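## Task

Move the yellow tray onto the top of the two-door cabinet beside arm4, while the remaining three trays stay on the top of the two-door cabinet beside arm1; when finished, every tray's contents must still be standing inside that tray.

## Robot and tools

Robots. Four identical i2rt Big YAM arms, arm1 to arm4, each with six revolute joints, a two-finger gripper and a wrist camera (armN_cam_wrist). Four fixed room cameras also exist: cam_arm1, cam_arm2, cam_arm3, cam_arm4. A hand reaches roughly 1.0 m from its joint1 axis. Feet (base_link) in the scene frame, metres, quaternion w,x,y,z; each foot faces its own +x: arm1 x=-3.389 y=+0.970 z=+1.097 (+0.068, -0.004, +0.007, +0.998); arm2 x=-0.636 y=+0.377 z=+0.910 (+0.003, +0.004, +0.002, +1.000); arm3 x=+0.722 y=+2.477 z=+0.955 (+0.961, -0.003, -0.008, +0.278); arm4 x=+0.746 y=-1.740 z=+0.865 (+0.964, +0.003, -0.002, -0.264). Since arm1 is far from the others, a tray will likely need a hand-over between arms.

Frame. One shared scene frame, origin on the floor, +z up, metres. The "hand" point sits between the finger pads, about 1 cm behind the tips; the fingers point along the hand's +z and open along its y. hand_target is where the hand would be at the joint targets currently held. Printed hand positions can be off, more so at long reach.

move. Arguments are arm1, arm2, arm3, arm4 (each optional, one object per robot) and cameras. An arm not named receives nothing new but may keep pushing toward an earlier target. Inside one robot's object:
- joints: absolute targets keyed by name. joint1_rad -2.879..2.879 (yaw about the foot, positive counter-clockwise from above, 0 = along foot's +x); joint2_rad 0..3.141 (shoulder, 0 = upper arm back and level, positive raises then swings forward); joint3_rad 0..3.019 (elbow, 0 = folded, positive opens); joint4_rad -1.692..1.57 (hand pitch, positive tips fingers up); joint5_rad -1.57..1.57 (hand sideways, positive to arm's right); joint6_rad -2.094..2.094 (roll, positive clockwise seen from behind); gripper_m 0..0.093 metres between fingertips. Done tolerances: ±0.045, ±0.14, ±0.09, ±0.055, ±0.03, ±0.035 rad, ±0.003 m.
- target: one list of seven numbers [x, y, z, qw, qx, qy, qz], an absolute hand pose in the scene frame. The hand follows a straight line to it from its current hand_target. With target, joints may contain only gripper_m.
- speed: top path speed in m/s, 0.002..0.5, default 0.25; rotation capped at twice this in rad/s. Only allowed with target.
- min_time_s: 0.1..8 s, a lower bound on how long this robot's joint motions take; used with joints.
cameras: list of names, or ["all"], or [] for none. An unknown key or camera name invalidates the call; an out-of-range value gets it refused, and a refusal skips the remaining move, wait and finished_scene calls in that reply.
All motions in one call begin together. All hand paths in a call finish together, paced by the slowest; paths last 0.5 to 10 s and stop short if longer. Each control step clips the path point to 100 mm and 20 degrees from the measured hand, then solves damped IK, favouring position. Expect centimetre-level misses, lag, drift and overspeed near full stretch. Joint moves can swing the hand wide because joints run at different speeds. Nothing slows for obstacles or other arms.

Results. Per robot: joint_positions, Joint velocities (rad/s, gripper m/s; "within noise" when still), joint torques (N m, positive toward larger angle; numbers 3 and 4 wrap at ±28), hand, hand_target, joint_status, hand_status, on_its_own. The "move" line gives each moved robot "done" or its worst status. "as last shown" marks robots not named; their status reads "not commanded". "pictures" gives image order; images may be slightly older than the state. Statuses: off_target (stopped away, may still push); time_out (each joint keeps a target near where it stood and pushes on; send its reported position to relieve it); not_followed, "joint command not followed" or "pose unreachable" (a self/inter-arm clearance check withheld targets; the robot may keep trying them). A call with no action shows full state, all images and the scene number.

Gripper. When clamping a hard object at full force, gripper_m may read up to 0.005 below its width (or up to 0.002 above). Closed on nothing: 0.000..0.003. Force rises sharply a bit below the first-contact reading; about 0.005 below it, full force (50 to 64 N per pad, varies). To release, command well above the reading.

wait: seconds 0..10, plus optional cameras; commands nothing new. zoom_image: camera name and region [x0, y0, x1, y1] in that camera's pixels (images 672x504), max 504 by 504, from the newest images only. read_manual: section "licences" only; no motion. finished_scene: scene number 1 or 2; irreversible, next scene's task appears in its result.

Cameras. Room cameras have calibration (K, distortion, T_world_to_cam) that may have shifted up to 2.3 degrees and 9 mm; wrist camera poses derive from joint readings and add their errors.

Avoid. Hard pressing or hitting between robots (fails and ends the scene); a gripper closing on another arm's fingers counts. The clearance check can act late and ignores fingers, gripper housings and wrist cameras meeting. Arms keep pushing after contact, so don't drive into fixed or heavy things. Don't drop items far, release moving items, or let anything leave the work area or reach the floor. Contents must stay upright in trays; keep trays level and move gently. A loose object may get a brief outside shove. Motors heat when holding loads, stretched out or pushing unreachable poses; MOTOR HOT appears at 85 °C, and at 100 °C the arm goes limp for 30 to 60 s (OVER-TEMPERATURE FAULT, keys read limit_stop_at_motor_heat; resend targets afterwards). The scene keeps running while you think, holding the last command.

Each tool is called as name(argument=value, ...), one argument or row to a line, values as JSON.

## Session

move(
)

Scene clock: 0.00 s.
Joint torques (N m): no reading
Heat: arm1: hottest gripper 25 °C; arm2: hottest joint1_rad 26 °C; arm3: hottest joint1_rad 27 °C; arm4: hottest joint4_rad 28 °C.
Joint velocities: within noise
arm1.joint_positions: joint1_rad=+0.017 joint2_rad=+0.618 joint3_rad=+1.380 joint4_rad=-1.394 joint5_rad=-0.199 joint6_rad=+0.724 gripper_m=+0.09396
arm1.joint_status: not commanded
arm1.hand: x=-3.6214 y=+0.9713 z=+1.6194 quat_wxyz=(+0.224, +0.828, -0.326, -0.397) (m; scene frame)
arm1.hand_target: x=-3.6193 y=+0.9712 z=+1.6286 quat_wxyz=(+0.226, +0.824, -0.324, -0.406) (m; scene frame)
arm1.hand_status: not commanded
arm2.joint_positions: joint1_rad=+0.060 joint2_rad=+0.620 joint3_rad=+1.451 joint4_rad=-1.200 joint5_rad=+0.159 joint6_rad=+0.139 gripper_m=+0.09396
arm2.joint_status: not commanded
arm2.hand: x=-0.8722 y=+0.3944 z=+1.5108 quat_wxyz=(-0.009, +0.818, -0.081, -0.570) (m; scene frame)
arm2.hand_target: x=-0.8680 y=+0.3946 z=+1.5238 quat_wxyz=(-0.007, +0.809, -0.081, -0.582) (m; scene frame)
arm2.hand_status: not commanded
arm3.joint_positions: joint1_rad=-0.869 joint2_rad=+0.639 joint3_rad=+1.368 joint4_rad=-1.495 joint5_rad=-0.125 joint6_rad=+0.677 gripper_m=+0.09396
arm3.joint_status: not commanded
arm3.hand: x=+0.9311 y=+2.4316 z=+1.4532 quat_wxyz=(-0.381, -0.410, -0.818, -0.131) (m; scene frame)
arm3.hand_target: x=+0.9299 y=+2.4320 z=+1.4659 quat_wxyz=(-0.395, -0.406, -0.813, -0.133) (m; scene frame)
arm3.hand_status: not commanded
arm4.joint_positions: joint1_rad=+0.612 joint2_rad=+0.648 joint3_rad=+1.318 joint4_rad=-1.473 joint5_rad=-0.255 joint6_rad=+0.101 gripper_m=+0.09396
arm4.joint_status: not commanded
arm4.hand: x=+0.9680 y=-1.6808 z=+1.3424 quat_wxyz=(-0.361, +0.036, -0.919, -0.153) (m; scene frame)
arm4.hand_target: x=+0.9670 y=-1.6810 z=+1.3518 quat_wxyz=(-0.372, +0.038, -0.915, -0.153) (m; scene frame)
arm4.hand_status: not commanded
pictures: arm1_cam_wrist, arm2_cam_wrist, arm3_cam_wrist, arm4_cam_wrist, cam_arm1, cam_arm2, cam_arm3, cam_arm4

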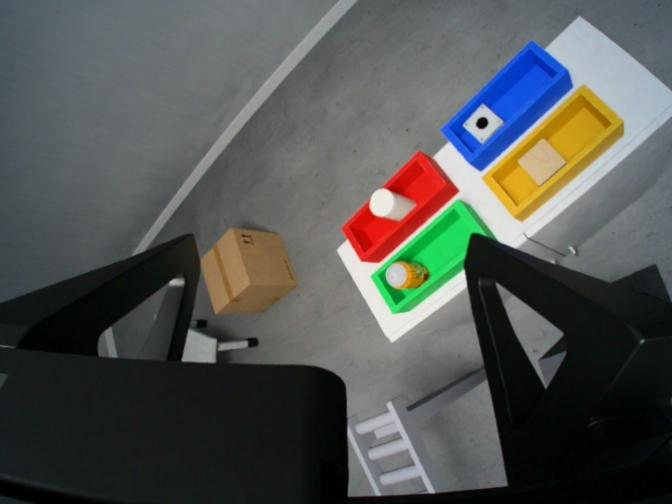

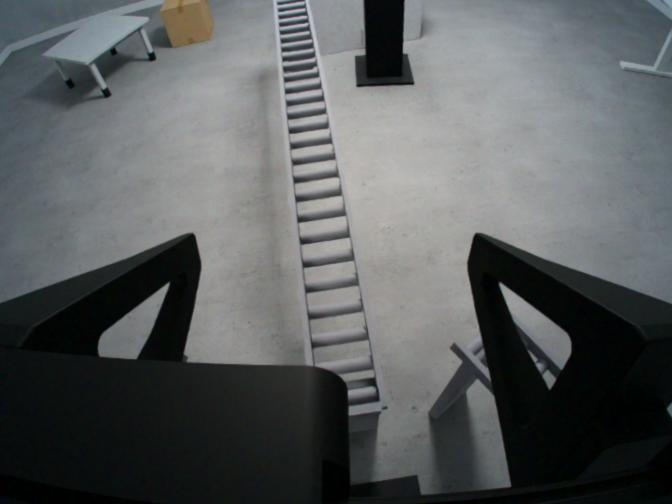

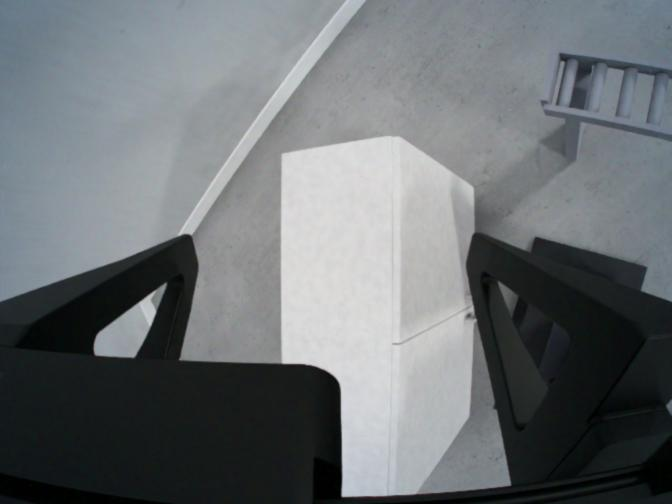

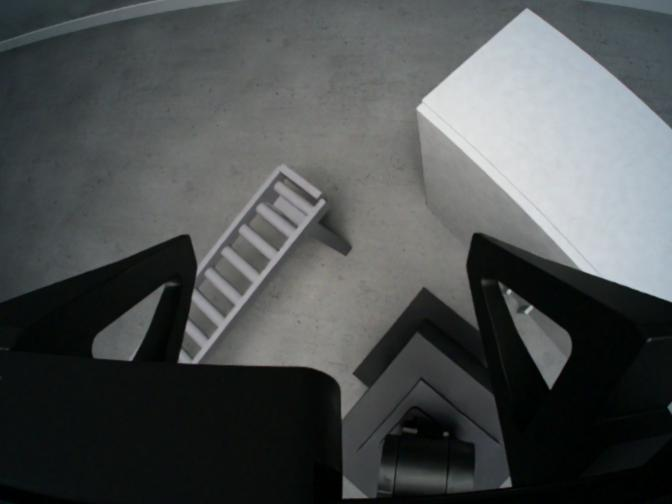

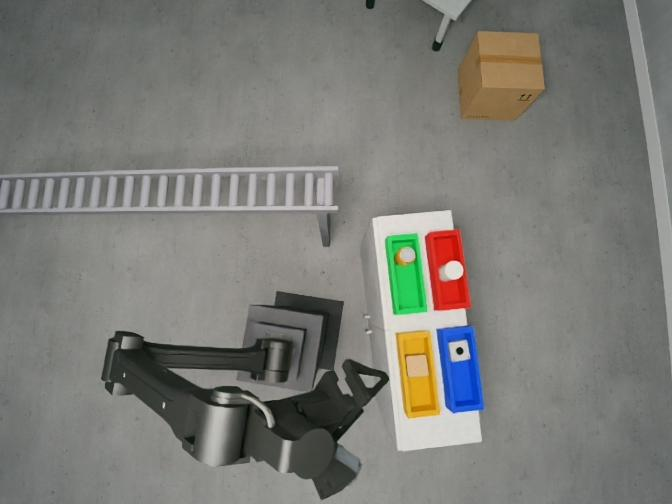

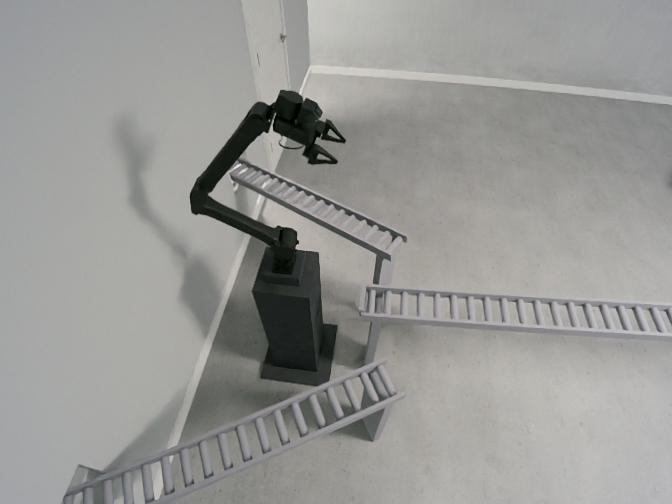

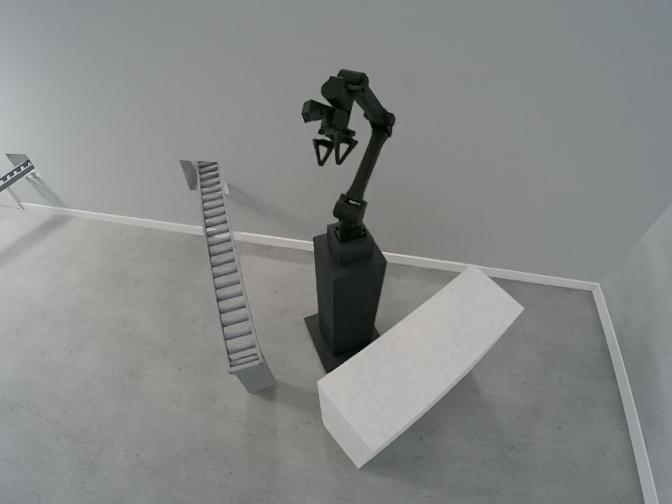

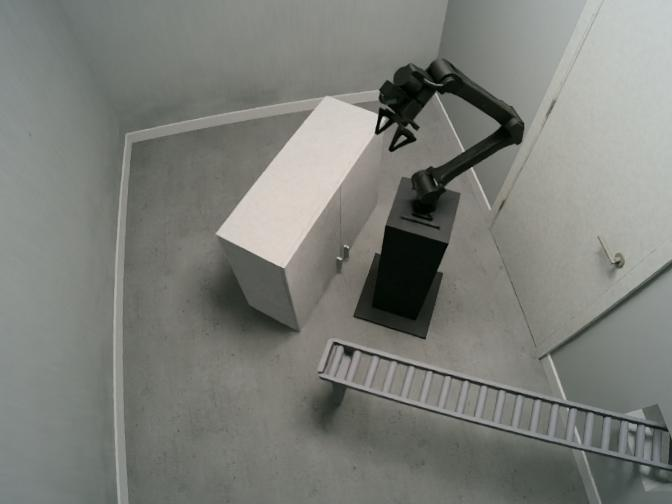

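zoom_image(
  camera="cam_arm1",
  region=[300, 190, 520, 470],
)

zoom_image(
  camera="cam_arm1",
  region=[0, 130, 360, 330],
)

zoom_image(
  camera="cam_arm2",
  region=[200, 130, 500, 460],
)

zoom_image(
  camera="arm1_cam_wrist",
  region=[320, 0, 672, 352],
)

zoom_image(
  camera="cam_arm4",
  region=[290, 320, 672, 504],
)

zoom_image(
  camera="arm4_cam_wrist",
  region=[150, 120, 400, 380],
)

zoom_image(
  camera="arm2_cam_wrist",
  region=[200, 0, 600, 440],
)

Scaled by 1.800 from the camera's 672x504 image, which has a finer 960x720 frame.

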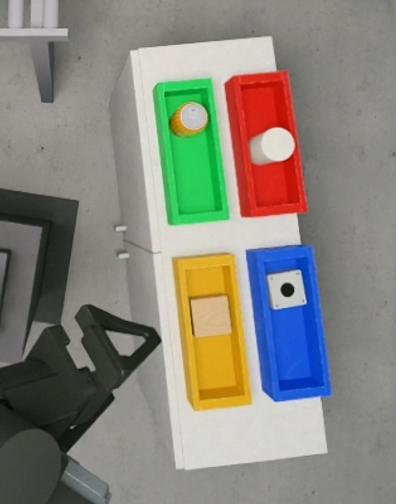

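Scaled by 1.400 from the camera's 672x504 image, which has a finer 960x720 frame.

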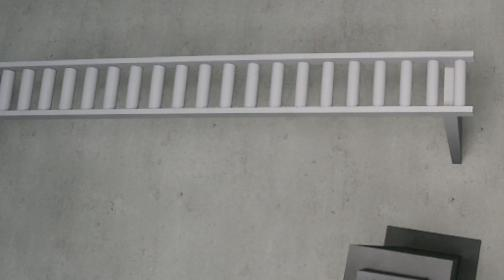

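Scaled by 1.527 from the camera's 672x504 image, which has a finer 960x720 frame.

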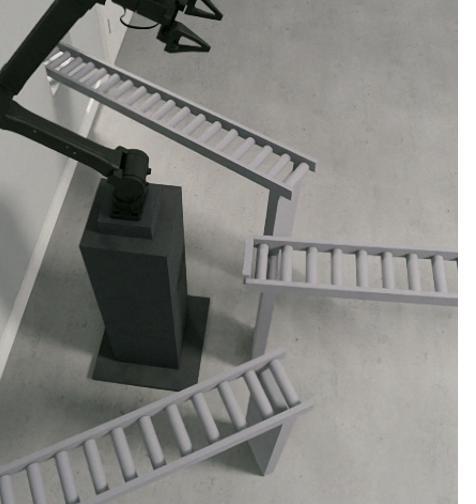

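Scaled by 1.432 from the camera's 672x504 image, which has a finer 960x720 frame.

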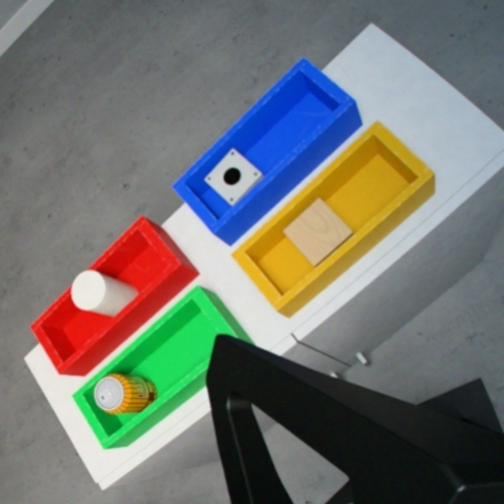

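Scaled by 1.319 from the camera's 672x504 image, which has a finer 960x720 frame.

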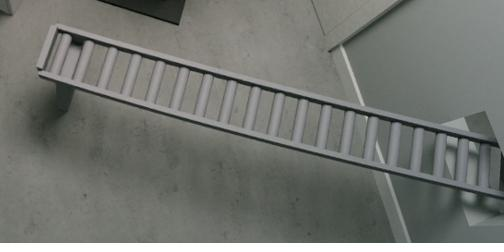

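Scaled by 1.938 from the camera's 672x504 image, which has a finer 960x720 frame.

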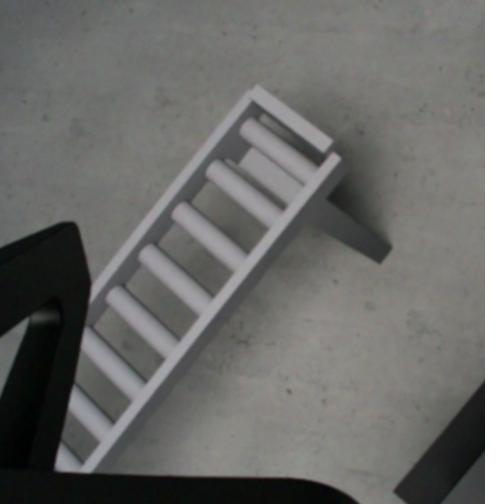

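Scaled by 1.145 from the camera's 672x504 image, which has a finer 960x720 frame.

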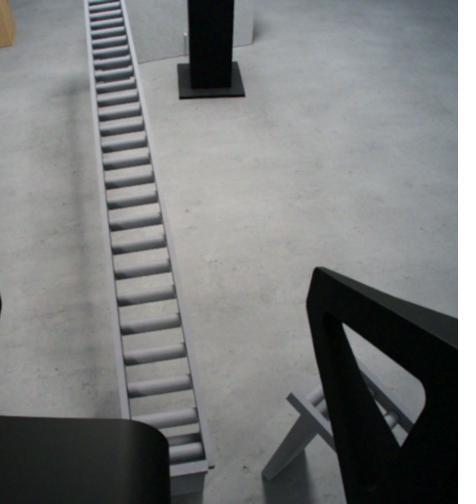

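move(
  arm1={"joints":{"joint1_rad":1.6,"joint4_rad":-1.6,"joint5_rad":0,"joint6_rad":0},"min_time_s":2},
  arm2={"joints":{"joint1_rad":0.35,"joint4_rad":-1.65,"joint5_rad":0,"joint6_rad":0},"min_time_s":2},
  arm4={"joints":{"joint1_rad":1.3,"joint4_rad":-1.6,"joint5_rad":0,"joint6_rad":0},"min_time_s":2},
  cameras=["arm1_cam_wrist","arm2_cam_wrist","arm4_cam_wrist","cam_arm1"],
)

zoom_image(
  camera="cam_arm1",
  region=[350, 200, 500, 460],
)

Scene clock: 8.83 s.
Joint torques (N m): arm1=[1.03 3.19 10.11 1.32 0.09 -0.17] | arm2=[0.5 2.37 8.31 1.36 -0.08 -0.2] | arm3=[0.97 1.85 10.78 2.14 0.05 -0.12] | arm4=[0.85 1.26 10.35 1.09 0.12 0.01]
Heat: arm1: hottest gripper 25 °C; arm2: hottest joint1_rad 26 °C; arm3: hottest joint1_rad 27 °C; arm4: hottest joint4_rad 28 °C.
move: arm1 done; arm2 done; arm4 done
Joint velocities: within noise
arm1.joint_positions: joint1_rad=+1.584 joint2_rad=+0.618 joint3_rad=+1.380 joint4_rad=-1.590 joint5_rad=-0.003 joint6_rad=+0.008 gripper_m=+0.09398
arm1.joint_status: all done
arm1.hand: x=-3.4165 y=+0.7823 z=+1.5859 quat_wxyz=(+0.250, +0.699, +0.612, -0.272) (m; scene frame)
arm1.hand_target: x=-3.4135 y=+0.7858 z=+1.5922 quat_wxyz=(+0.253, +0.691, +0.619, -0.275) (m; scene frame)
arm1.hand_status: not commanded
arm2.joint_positions: joint1_rad=+0.341 joint2_rad=+0.620 joint3_rad=+1.451 joint4_rad=-1.643 joint5_rad=+0.003 joint6_rad=+0.009 gripper_m=+0.09396
arm2.joint_status: all done
arm2.hand: x=-0.8032 y=+0.3204 z=+1.4193 quat_wxyz=(+0.063, +0.915, +0.150, -0.369) (m; scene frame)
arm2.hand_target: x=-0.7991 y=+0.3196 z=+1.4283 quat_wxyz=(+0.066, +0.911, +0.158, -0.376) (m; scene frame)
arm2.hand_status: not commanded
arm3: as last shown
arm4.joint_positions: joint1_rad=+1.284 joint2_rad=+0.648 joint3_rad=+1.318 joint4_rad=-1.592 joint5_rad=-0.003 joint6_rad=+0.010 gripper_m=+0.09396
arm4.joint_status: all done
arm4.hand: x=+0.8975 y=-1.5987 z=+1.3193 quat_wxyz=(-0.298, +0.342, -0.883, -0.120) (m; scene frame)
arm4.hand_target: x=+0.8935 y=-1.5984 z=+1.3266 quat_wxyz=(-0.303, +0.353, -0.877, -0.122) (m; scene frame)
arm4.hand_status: not commanded
pictures: arm1_cam_wrist, arm2_cam_wrist, arm4_cam_wrist, cam_arm1
camera_calibration:
arm1_cam_wrist: T_world_to_cam=[[-0.99222, 0.123693, -0.0141131, -3.46408], [0.124457, 0.982681, -0.137289, -0.121061], [-0.00311305, -0.137977, -0.990431, 1.79506], [0, 0, 0, 1]] pos_world=[-3.41648, 0.795126, 1.71238]
arm2_cam_wrist: T_world_to_cam=[[-0.337494, 0.94092, 0.0277033, -0.617096], [0.930351, 0.337896, -0.142387, 0.844673], [-0.143335, -0.0222809, -0.989423, 1.42075], [0, 0, 0, 1]] pos_world=[-0.790465, 0.326882, 1.54309]
arm4_cam_wrist: T_world_to_cam=[[0.674383, -0.738329, -0.00883719, -1.77457], [-0.738276, -0.674035, -0.0249877, -0.379311], [0.0124926, 0.0233756, -0.999649, 1.4704], [0, 0, 0, 1]] pos_world=[0.898331, -1.60025, 1.44472]

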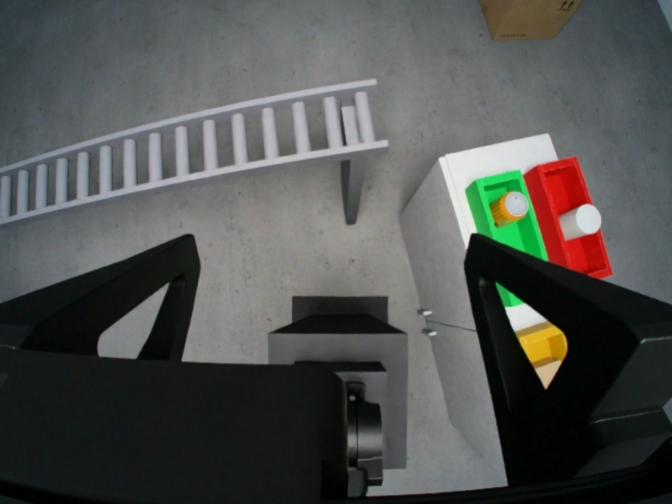

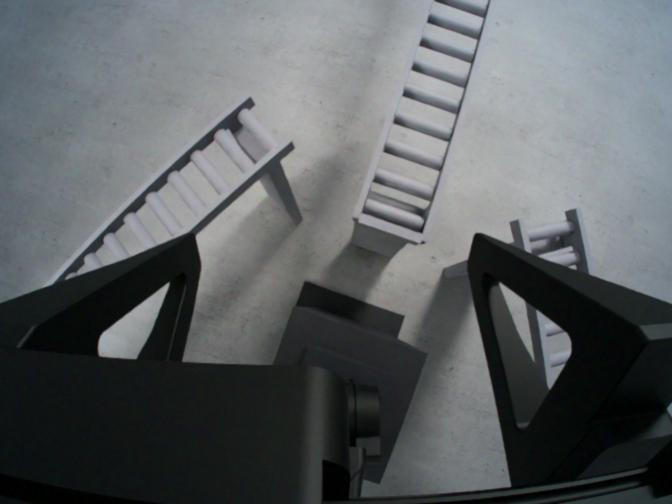

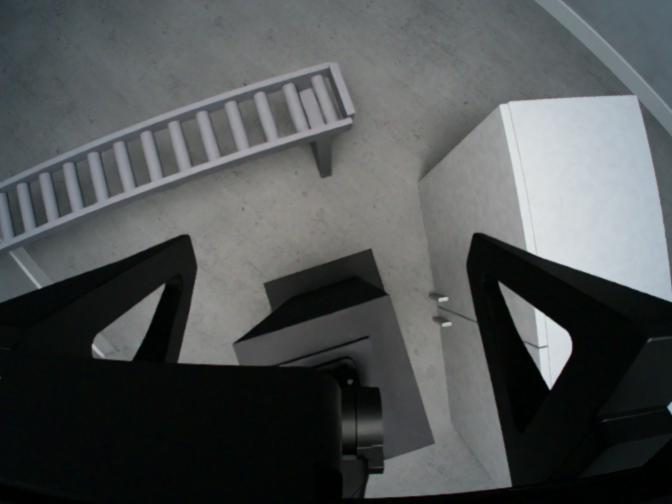

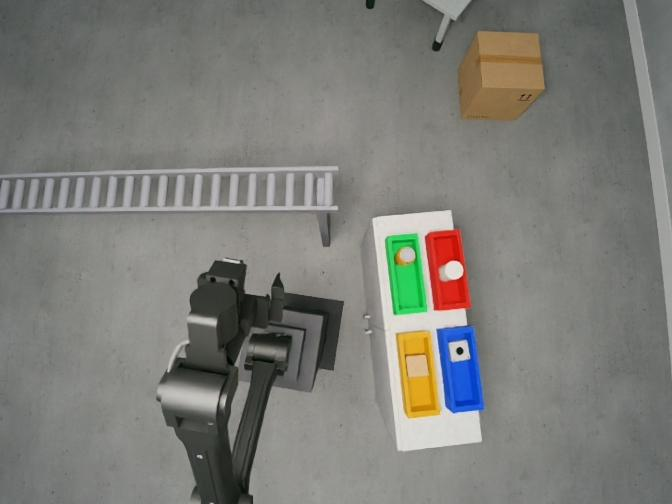

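Scaled by 1.938 from the camera's 672x504 image, which has a finer 960x720 frame.

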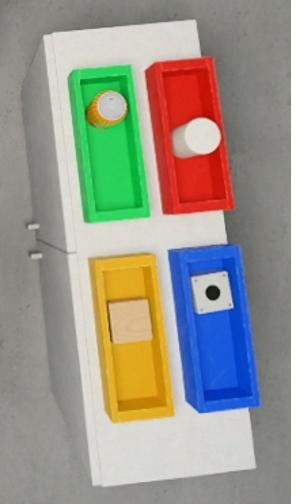

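move(
  arm1={"joints":{"joint1_rad":0.05,"joint4_rad":-1.6,"joint6_rad":1.35},"min_time_s":2},
  arm2={"joints":{"joint1_rad":-0.05},"min_time_s":1},
  arm4={"joints":{"joint1_rad":1.3},"min_time_s":1},
)

move(
  arm1={"target":[-3.8,1.0,1.2,0,0.739,-0.6736,0]},
  arm2={"target":[-0.98,0.41,1.1,0,1,0,0]},
  arm4={"target":[1.03,-1.28,1.1,0,-0.5,0.866,0]},
  cameras=["arm1_cam_wrist","arm2_cam_wrist","arm4_cam_wrist","cam_arm1","cam_arm2"],
)

Scene clock: 14.93 s.
Joint torques (N m): arm1=[-1.49 2.84 10.22 1.22 0.12 -0.02] | arm2=[-0.85 2.37 8.32 1.37 -0.05 -0.19] | arm3=[0.85 1.9 10.74 2.18 0.04 -0.12] | arm4=[0.85 1.26 10.33 1.09 0.12 0]
Heat: arm1: hottest gripper 25 °C; arm2: hottest joint1_rad 26 °C; arm3: hottest joint1_rad 27 °C; arm4: hottest joint1_rad 27 °C.
move: arm1 done; arm2 done; arm4 done
Joint velocities: within noise
arm1.joint_positions: joint1_rad=+0.067 joint2_rad=+0.618 joint3_rad=+1.380 joint4_rad=-1.590 joint5_rad=-0.002 joint6_rad=+1.341 gripper_m=+0.09400
arm1.joint_status: all done
arm1.hand: x=-3.5887 y=+0.9913 z=+1.5814 quat_wxyz=(+0.219, +0.709, -0.607, -0.284) (m; scene frame)
arm1.hand_target: x=-3.5847 y=+0.9948 z=+1.5876 quat_wxyz=(+0.220, +0.700, -0.615, -0.289) (m; scene frame)
arm1.hand_status: not commanded
arm2.joint_positions: joint1_rad=-0.042 joint2_rad=+0.620 joint3_rad=+1.451 joint4_rad=-1.643 joint5_rad=+0.003 joint6_rad=+0.009 gripper_m=+0.09396
arm2.joint_status: all done
arm2.hand: x=-0.8128 y=+0.3886 z=+1.4192 quat_wxyz=(-0.007, +0.927, -0.027, -0.374) (m; scene frame)
arm2.hand_target: x=-0.8090 y=+0.3894 z=+1.4282 quat_wxyz=(-0.009, +0.924, -0.026, -0.381) (m; scene frame)
arm2.hand_status: not commanded
arm3: as last shown
arm4.joint_positions: joint1_rad=+1.284 joint2_rad=+0.648 joint3_rad=+1.318 joint4_rad=-1.592 joint5_rad=-0.003 joint6_rad=+0.010 gripper_m=+0.09396
arm4.joint_status: all done
arm4.hand: x=+0.8975 y=-1.5987 z=+1.3193 quat_wxyz=(-0.298, +0.342, -0.883, -0.120) (m; scene frame)
arm4.hand_target: x=+0.8935 y=-1.5984 z=+1.3266 quat_wxyz=(-0.303, +0.353, -0.877, -0.122) (m; scene frame)
arm4.hand_status: not commanded
pictures: none

Scene clock: 17.67 s.
Joint torques (N m): arm1=[0.56 -8.88 11.99 0.49 -0.06 0.02] | arm2=[-0.73 -7.82 8.44 0.8 0.14 -0.2] | arm3=[0.79 1.67 10.78 2.17 0.05 -0.12] | arm4=[0.56 -14.39 13.46 -0.12 -0.06 0.02]
Heat: arm1: hottest gripper 25 °C; arm2: hottest joint1_rad 26 °C; arm3: hottest joint1_rad 27 °C; arm4: hottest joint1_rad 27 °C.
move: arm1 off_target; arm2 done; arm4 off_target
Joint velocities: within noise
arm1.joint_positions: joint1_rad=+0.067 joint2_rad=+1.489 joint3_rad=+1.031 joint4_rad=-1.143 joint5_rad=+0.018 joint6_rad=+1.409 gripper_m=+0.09400
arm1.joint_status: not commanded
arm1.hand: x=-3.7817 y=+1.0024 z=+1.1900 quat_wxyz=(-0.013, +0.739, -0.673, +0.015) (m; scene frame)
arm1.hand_target: x=-3.7994 y=+1.0000 z=+1.2003 quat_wxyz=(+0.000, +0.739, -0.674, +0.000) (m; scene frame)
arm1.hand_status: off_target (0.021 m and 2.3 deg from the pose sent, 0.436 m and 42.2 deg at the start)
arm2.joint_positions: joint1_rad=-0.076 joint2_rad=+1.272 joint3_rad=+1.064 joint4_rad=-1.386 joint5_rad=+0.001 joint6_rad=-0.080 gripper_m=+0.09396
arm2.joint_status: not commanded
arm2.hand: x=-0.9761 y=+0.4067 z=+1.0981 quat_wxyz=(+0.002, +1.000, -0.001, +0.008) (m; scene frame)
arm2.hand_target: x=-0.9799 y=+0.4100 z=+1.0999 quat_wxyz=(+0.000, +1.000, +0.000, +0.000) (m; scene frame)
arm2.hand_status: done (0.005 m and 0.9 deg from the pose sent, 0.361 m and 44.0 deg at the start)
arm3: as last shown
arm4.joint_positions: joint1_rad=+1.537 joint2_rad=+1.756 joint3_rad=+1.694 joint4_rad=-1.543 joint5_rad=+0.001 joint6_rad=-0.020 gripper_m=+0.09396
arm4.joint_status: not commanded
arm4.hand: x=+1.0311 y=-1.2934 z=+1.0872 quat_wxyz=(+0.012, +0.489, -0.872, +0.007) (m; scene frame)
arm4.hand_target: x=+1.0297 y=-1.2806 z=+1.1000 quat_wxyz=(+0.000, +0.500, -0.866, +0.000) (m; scene frame)
arm4.hand_status: off_target (0.019 m and 2.1 deg from the pose sent, 0.409 m and 41.3 deg at the start)
pictures: arm1_cam_wrist, arm2_cam_wrist, arm4_cam_wrist, cam_arm1, cam_arm2
camera_calibration:
arm1_cam_wrist: T_world_to_cam=[[0.994451, 0.0971686, 0.0403162, 3.61552], [0.0555812, -0.810669, 0.582861, 0.333934], [0.0893188, -0.577386, -0.811571, 2.00938], [0, 0, 0, 1]] pos_world=[-3.79349, 1.07958, 1.29036]
arm2_cam_wrist: T_world_to_cam=[[-0.0325851, 0.999451, 0.0059953, -0.450202], [0.802292, 0.022579, 0.596505, 0.122439], [0.596042, 0.0242472, -0.802587, 1.57769], [0, 0, 0, 1]] pos_world=[-1.05327, 0.408936, 1.1959]
arm4_cam_wrist: T_world_to_cam=[[0.852164, -0.52327, 0.00250301, -1.55871], [-0.415423, -0.673607, 0.611292, -1.10487], [-0.318185, -0.521961, -0.791401, 0.638806], [0, 0, 0, 1]] pos_world=[1.07255, -1.22644, 1.18485]

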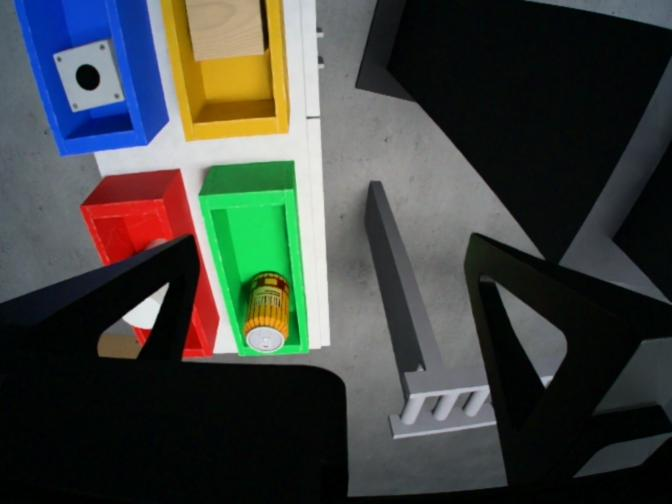

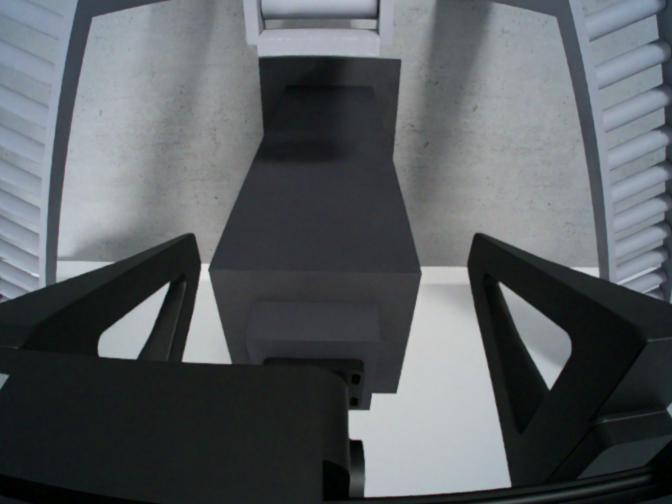

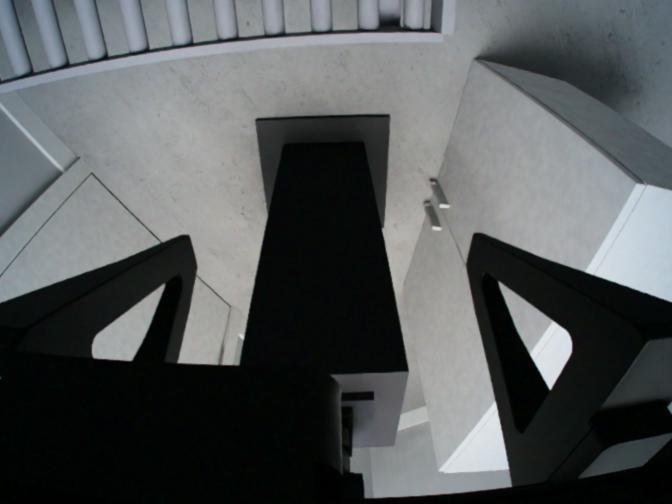

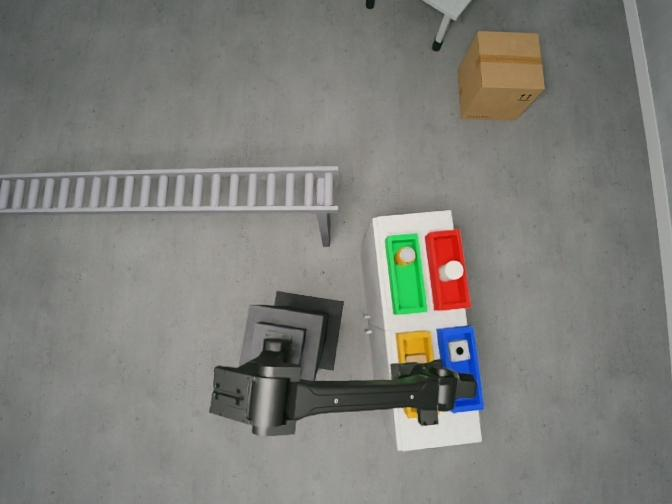

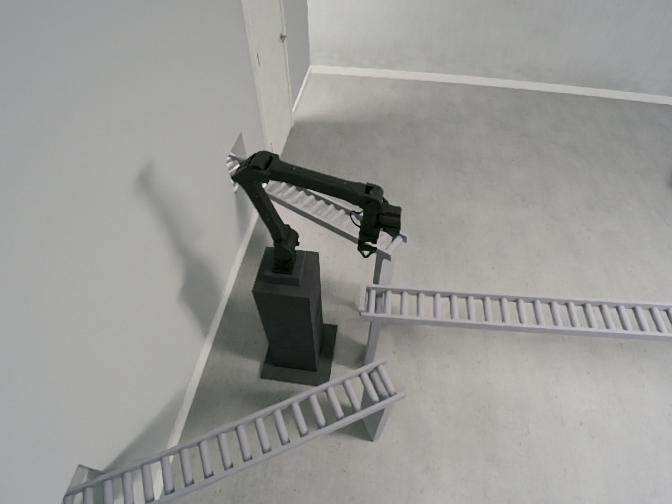

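zoom_image(
  camera="arm1_cam_wrist",
  region=[130, 0, 350, 220],
)

Scaled by 2.291 from the camera's 672x504 image, which has a finer 960x720 frame.

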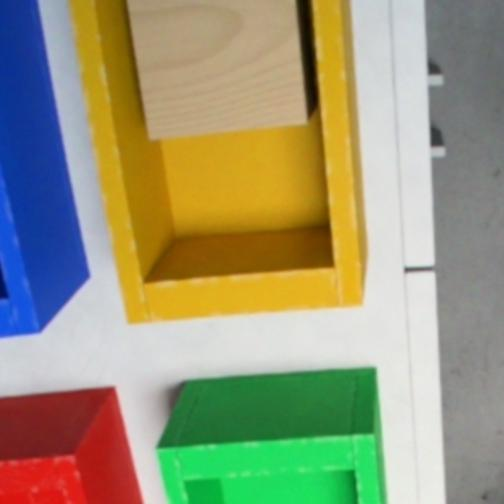

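move(
  arm1={"target":[-3.85,1.06,1.01,0,0.739,-0.6736,0]},
  arm2={"target":[-1.12,0.41,1.0,0,1,0,0]},
  arm4={"target":[1.08,-1.15,1.05,0,-0.5,0.866,0]},
  cameras=["arm1_cam_wrist","arm2_cam_wrist","arm4_cam_wrist","cam_arm1","cam_arm2"],
)

zoom_image(
  camera="arm1_cam_wrist",
  region=[130, 0, 530, 400],
)

Scene clock: 21.87 s.
Joint torques (N m): arm1=[-1.08 -11.28 8.23 0.47 -0.07 -0.16] | arm2=[0.44 -12.4 11.4 0.61 0.12 0] | arm3=[0.97 1.9 10.8 2.18 0.05 -0.11] | arm4=[0.32 -18.73 13.63 -0.12 -0.04 0.22]
Heat: arm1: hottest gripper 25 °C; arm2: hottest joint1_rad 26 °C; arm3: hottest joint1_rad 27 °C; arm4: hottest joint1_rad 27 °C.
move: arm1 off_target; arm2 off_target; arm4 off_target
Joint velocities: within noise
arm1.joint_positions: joint1_rad=-0.039 joint2_rad=+1.927 joint3_rad=+1.042 joint4_rad=-0.696 joint5_rad=+0.017 joint6_rad=+1.297 gripper_m=+0.09400
arm1.joint_status: not commanded
arm1.hand: x=-3.8374 y=+1.0517 z=+1.0103 quat_wxyz=(-0.007, +0.741, -0.671, +0.008) (m; scene frame)
arm1.hand_target: x=-3.8497 y=+1.0601 z=+1.0103 quat_wxyz=(+0.000, +0.739, -0.674, +0.000) (m; scene frame)
arm1.hand_status: off_target (0.015 m and 1.3 deg from the pose sent, 0.201 m and 2.3 deg at the start)
arm2.joint_positions: joint1_rad=-0.066 joint2_rad=+1.698 joint3_rad=+1.212 joint4_rad=-1.149 joint5_rad=+0.001 joint6_rad=-0.073 gripper_m=+0.09396
arm2.joint_status: not commanded
arm2.hand: x=-1.0929 y=+0.4112 z=+0.9849 quat_wxyz=(+0.004, +1.000, +0.001, +0.028) (m; scene frame)
arm2.hand_target: x=-1.1186 y=+0.4098 z=+1.0007 quat_wxyz=(+0.000, +1.000, +0.000, +0.000) (m; scene frame)
arm2.hand_status: off_target (0.031 m and 3.3 deg from the pose sent, 0.174 m and 0.9 deg at the start)
arm3: as last shown
arm4.joint_positions: joint1_rad=+1.577 joint2_rad=+2.172 joint3_rad=+2.235 joint4_rad=-1.650 joint5_rad=+0.000 joint6_rad=-0.002 gripper_m=+0.09396
arm4.joint_status: not commanded
arm4.hand: x=+1.0827 y=-1.1628 z=+1.0500 quat_wxyz=(+0.004, +0.499, -0.867, +0.003) (m; scene frame)
arm4.hand_target: x=+1.0797 y=-1.1505 z=+1.0500 quat_wxyz=(-0.001, +0.500, -0.866, +0.000) (m; scene frame)
arm4.hand_status: off_target (0.013 m and 0.6 deg from the pose sent, 0.156 m and 2.1 deg at the start)
pictures: arm1_cam_wrist, arm2_cam_wrist, arm4_cam_wrist, cam_arm1, cam_arm2
camera_calibration:
arm1_cam_wrist: T_world_to_cam=[[0.994417, 0.103319, 0.0214501, 3.68583], [0.071608, -0.810035, 0.581993, 0.543443], [0.0775062, -0.577207, -0.812911, 1.85286], [0, 0, 0, 1]] pos_world=[-3.84777, 1.12888, 1.11087]
arm2_cam_wrist: T_world_to_cam=[[-0.0367236, 0.999324, 0.00170887, -0.45802], [0.777016, 0.0274787, 0.628881, 0.222072], [0.628409, 0.0244226, -0.7775, 1.56696], [0, 0, 0, 1]] pos_world=[-1.17406, 0.413339, 1.07943]
arm4_cam_wrist: T_world_to_cam=[[0.86351, -0.504325, 0.0024766, -1.52446], [-0.405989, -0.692207, 0.596676, -0.989156], [-0.299204, -0.516241, -0.802479, 0.691688], [0, 0, 0, 1]] pos_world=[1.12175, -1.09644, 1.14905]

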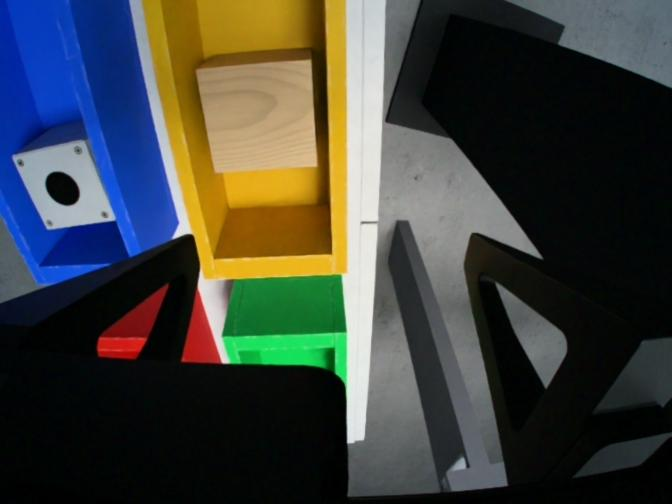

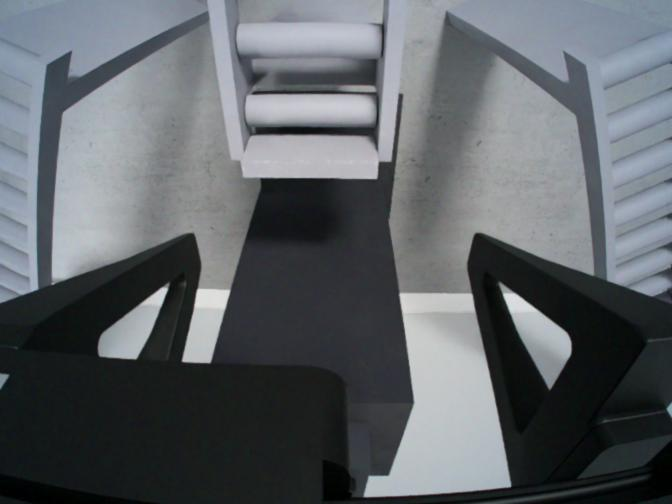

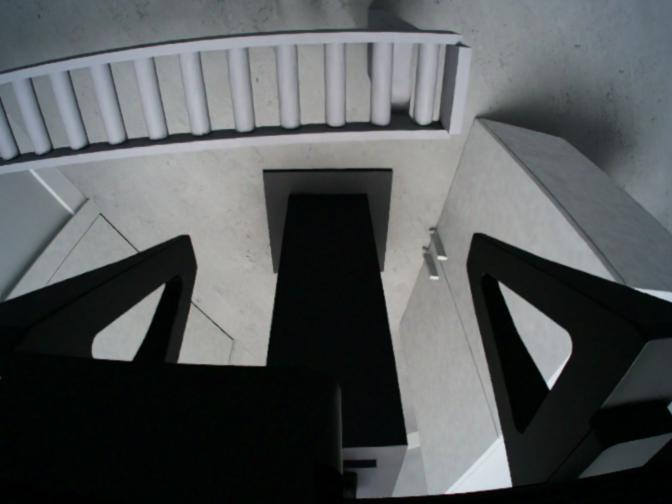

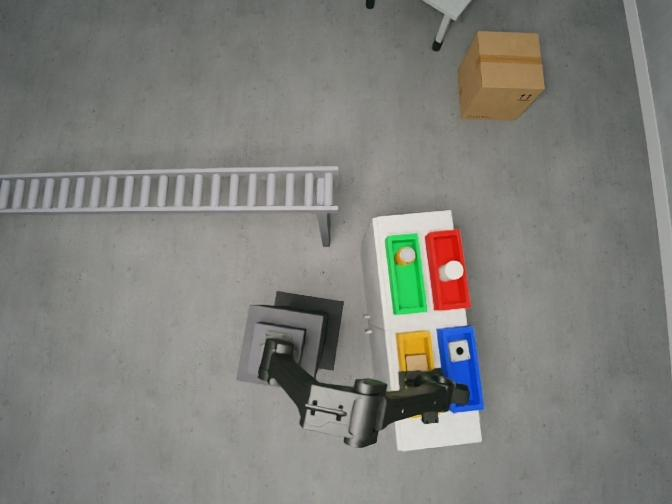

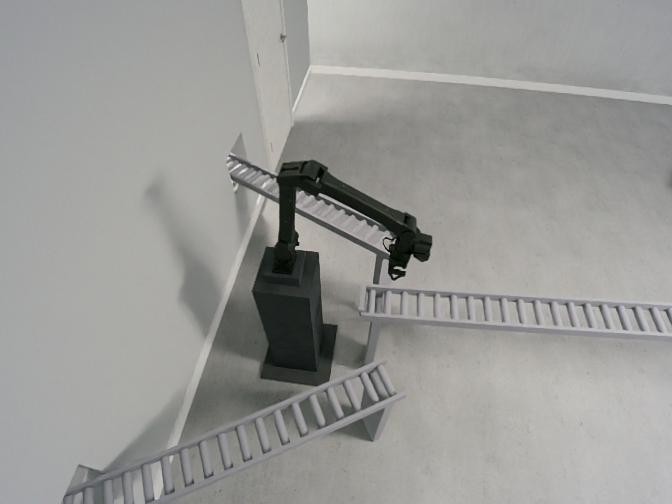

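Scaled by 1.260 from the camera's 672x504 image, which has a finer 960x720 frame.

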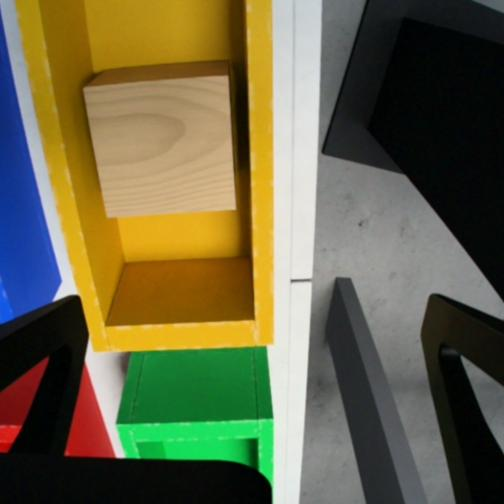

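move(
  arm1={"target":[-3.852,1.122,0.925,0,0.749,-0.6626,0],"joints":{"gripper_m":0.05}},
  cameras=["arm1_cam_wrist"],
)

zoom_image(
  camera="arm1_cam_wrist",
  region=[180, 50, 500, 370],
)

Scene clock: 25.80 s.
Joint torques (N m): arm1=[-0.5 -12.4 6.57 0.54 -0.08 -0.15] | arm2=[0.44 -12.4 11.41 0.61 0.11 0] | arm3=[0.85 1.85 10.73 2.13 0.05 -0.11] | arm4=[0.38 -18.84 13.64 -0.12 -0.04 0.22]
Heat: arm1: hottest gripper 25 °C; arm2: hottest joint1_rad 26 °C; arm3: hottest joint1_rad 27 °C; arm4: hottest joint1_rad 27 °C.
move: arm1 off_target
Joint velocities: within noise
arm1.joint_positions: joint1_rad=-0.174 joint2_rad=+2.139 joint3_rad=+1.110 joint4_rad=-0.543 joint5_rad=+0.016 joint6_rad=+1.141 gripper_m=+0.05008
arm1.joint_status: all done
arm1.hand: x=-3.8432 y=+1.1169 z=+0.9291 quat_wxyz=(-0.004, +0.748, -0.663, +0.005) (m; scene frame)
arm1.hand_target: x=-3.8518 y=+1.1220 z=+0.9253 quat_wxyz=(+0.000, +0.749, -0.663, +0.000) (m; scene frame)
arm1.hand_status: off_target (0.011 m and 0.8 deg from the pose sent, 0.112 m and 1.8 deg at the start)
arm2, arm3, arm4: as last shown
arm4.hand_target: x=+1.0797 y=-1.1504 z=+1.0500 quat_wxyz=(-0.001, +0.500, -0.866, +0.000) (m; scene frame)
pictures: arm1_cam_wrist
camera_calibration:
arm1_cam_wrist: T_world_to_cam=[[0.992127, 0.124441, 0.0141132, 3.66104], [0.0930316, -0.807737, 0.582157, 0.723539], [0.0838437, -0.57626, -0.812954, 1.84815], [0, 0, 0, 1]] pos_world=[-3.85448, 1.19386, 1.02958]

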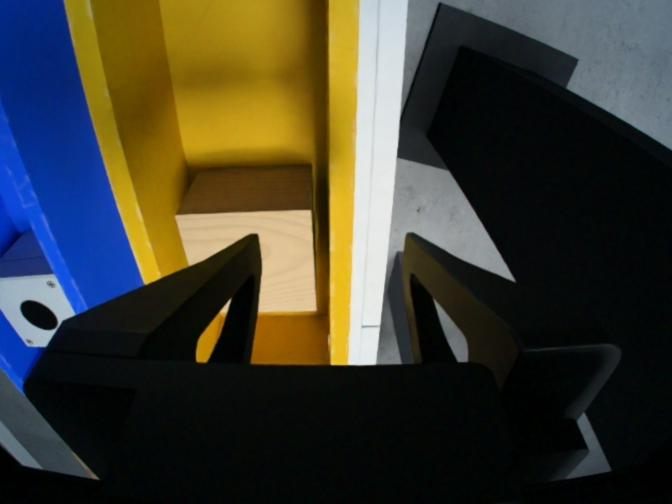

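Scaled by 1.575 from the camera's 672x504 image, which has a finer 960x720 frame.

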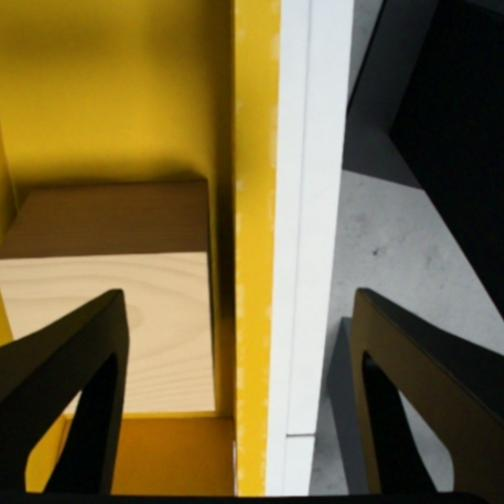

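move(
  arm1={"target":[-3.849,1.132,0.885,0,0.749,-0.6626,0]},
  cameras=["arm1_cam_wrist"],
)

zoom_image(
  camera="arm1_cam_wrist",
  region=[180, 50, 500, 370],
)

Scene clock: 27.70 s.
Joint torques (N m): arm1=[-1.14 -12.69 5.89 0.59 -0.07 -0.15] | arm2=[0.44 -12.4 11.41 0.62 0.11 -0.01] | arm3=[0.91 1.79 10.77 2.17 0.04 -0.11] | arm4=[0.38 -18.84 13.64 -0.12 -0.04 0.22]
Heat: arm1: hottest gripper 25 °C; arm2: hottest joint1_rad 26 °C; arm3: hottest joint1_rad 27 °C; arm4: hottest joint1_rad 27 °C.
move: arm1 off_target
Joint velocities: within noise
arm1.joint_positions: joint1_rad=-0.187 joint2_rad=+2.232 joint3_rad=+1.133 joint4_rad=-0.471 joint5_rad=+0.015 joint6_rad=+1.118 gripper_m=+0.05008
arm1.joint_status: not commanded
arm1.hand: x=-3.8430 y=+1.1230 z=+0.8905 quat_wxyz=(-0.004, +0.751, -0.660, +0.004) (m; scene frame)
arm1.hand_target: x=-3.8487 y=+1.1319 z=+0.8852 quat_wxyz=(+0.000, +0.749, -0.663, +0.000) (m; scene frame)
arm1.hand_status: off_target (0.012 m and 0.8 deg from the pose sent, 0.047 m and 0.8 deg at the start)
arm2, arm3, arm4: as last shown
pictures: arm1_cam_wrist
camera_calibration:
arm1_cam_wrist: T_world_to_cam=[[0.990983, 0.133439, 0.0120902, 3.64793], [0.101563, -0.806968, 0.581797, 0.783219], [0.0873909, -0.575324, -0.813244, 1.83323], [0, 0, 0, 1]] pos_world=[-3.85479, 1.19995, 0.991081]

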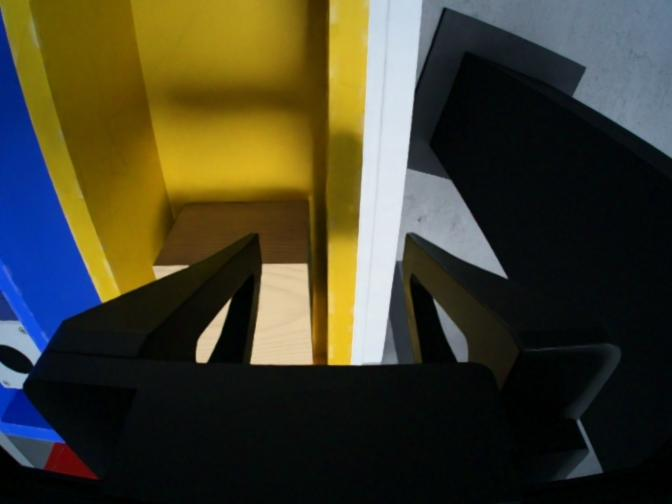

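Scaled by 1.575 from the camera's 672x504 image, which has a finer 960x720 frame.

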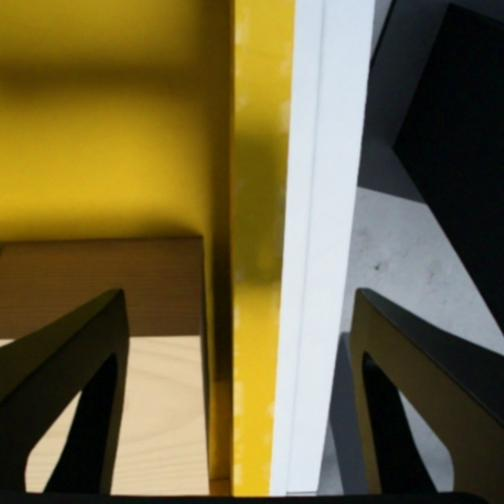

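move(
  arm1={"target":[-3.848,1.132,0.843,0,0.749,-0.6626,0],"speed":0.1},
  cameras=["arm1_cam_wrist"],
)

zoom_image(
  camera="arm1_cam_wrist",
  region=[180, 50, 500, 370],
)

Scene clock: 29.57 s.
Joint torques (N m): arm1=[-1.26 -12.98 5.05 0.61 -0.07 -0.15] | arm2=[0.44 -12.4 11.41 0.62 0.11 -0.01] | arm3=[0.85 1.9 10.77 2.17 0.05 -0.12] | arm4=[0.38 -18.84 13.63 -0.12 -0.04 0.22]
Heat: arm1: hottest gripper 25 °C; arm2: hottest joint3_rad 27 °C; arm3: hottest joint1_rad 27 °C; arm4: hottest joint1_rad 27 °C.
move: arm1 off_target
Joint velocities: within noise
arm1.joint_positions: joint1_rad=-0.187 joint2_rad=+2.331 joint3_rad=+1.166 joint4_rad=-0.401 joint5_rad=+0.015 joint6_rad=+1.116 gripper_m=+0.05008
arm1.joint_status: not commanded
arm1.hand: x=-3.8449 y=+1.1231 z=+0.8501 quat_wxyz=(-0.003, +0.752, -0.659, +0.002) (m; scene frame)
arm1.hand_target: x=-3.8479 y=+1.1319 z=+0.8433 quat_wxyz=(+0.000, +0.749, -0.663, +0.000) (m; scene frame)
arm1.hand_status: off_target (0.012 m and 0.7 deg from the pose sent, 0.049 m and 0.8 deg at the start)
arm2, arm3, arm4: as last shown
pictures: arm1_cam_wrist
camera_calibration:
arm1_cam_wrist: T_world_to_cam=[[0.990772, 0.135288, 0.00823426, 3.65065], [0.105442, -0.80752, 0.580339, 0.823693], [0.0851623, -0.574116, -0.814333, 1.79161], [0, 0, 0, 1]] pos_world=[-3.85639, 1.19985, 0.950885]

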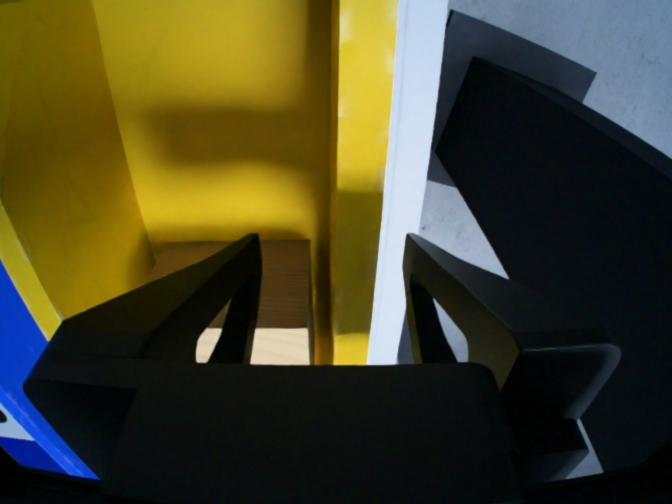

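Scaled by 1.575 from the camera's 672x504 image, which has a finer 960x720 frame.

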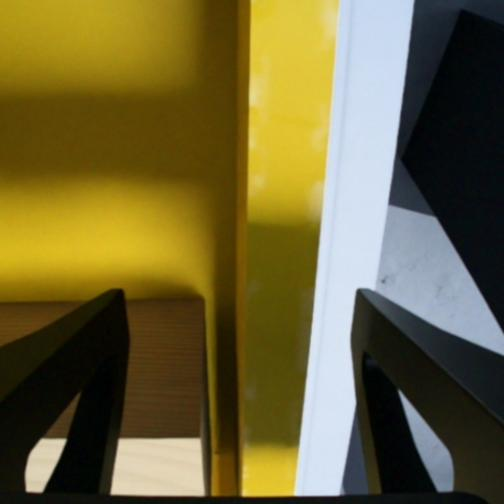

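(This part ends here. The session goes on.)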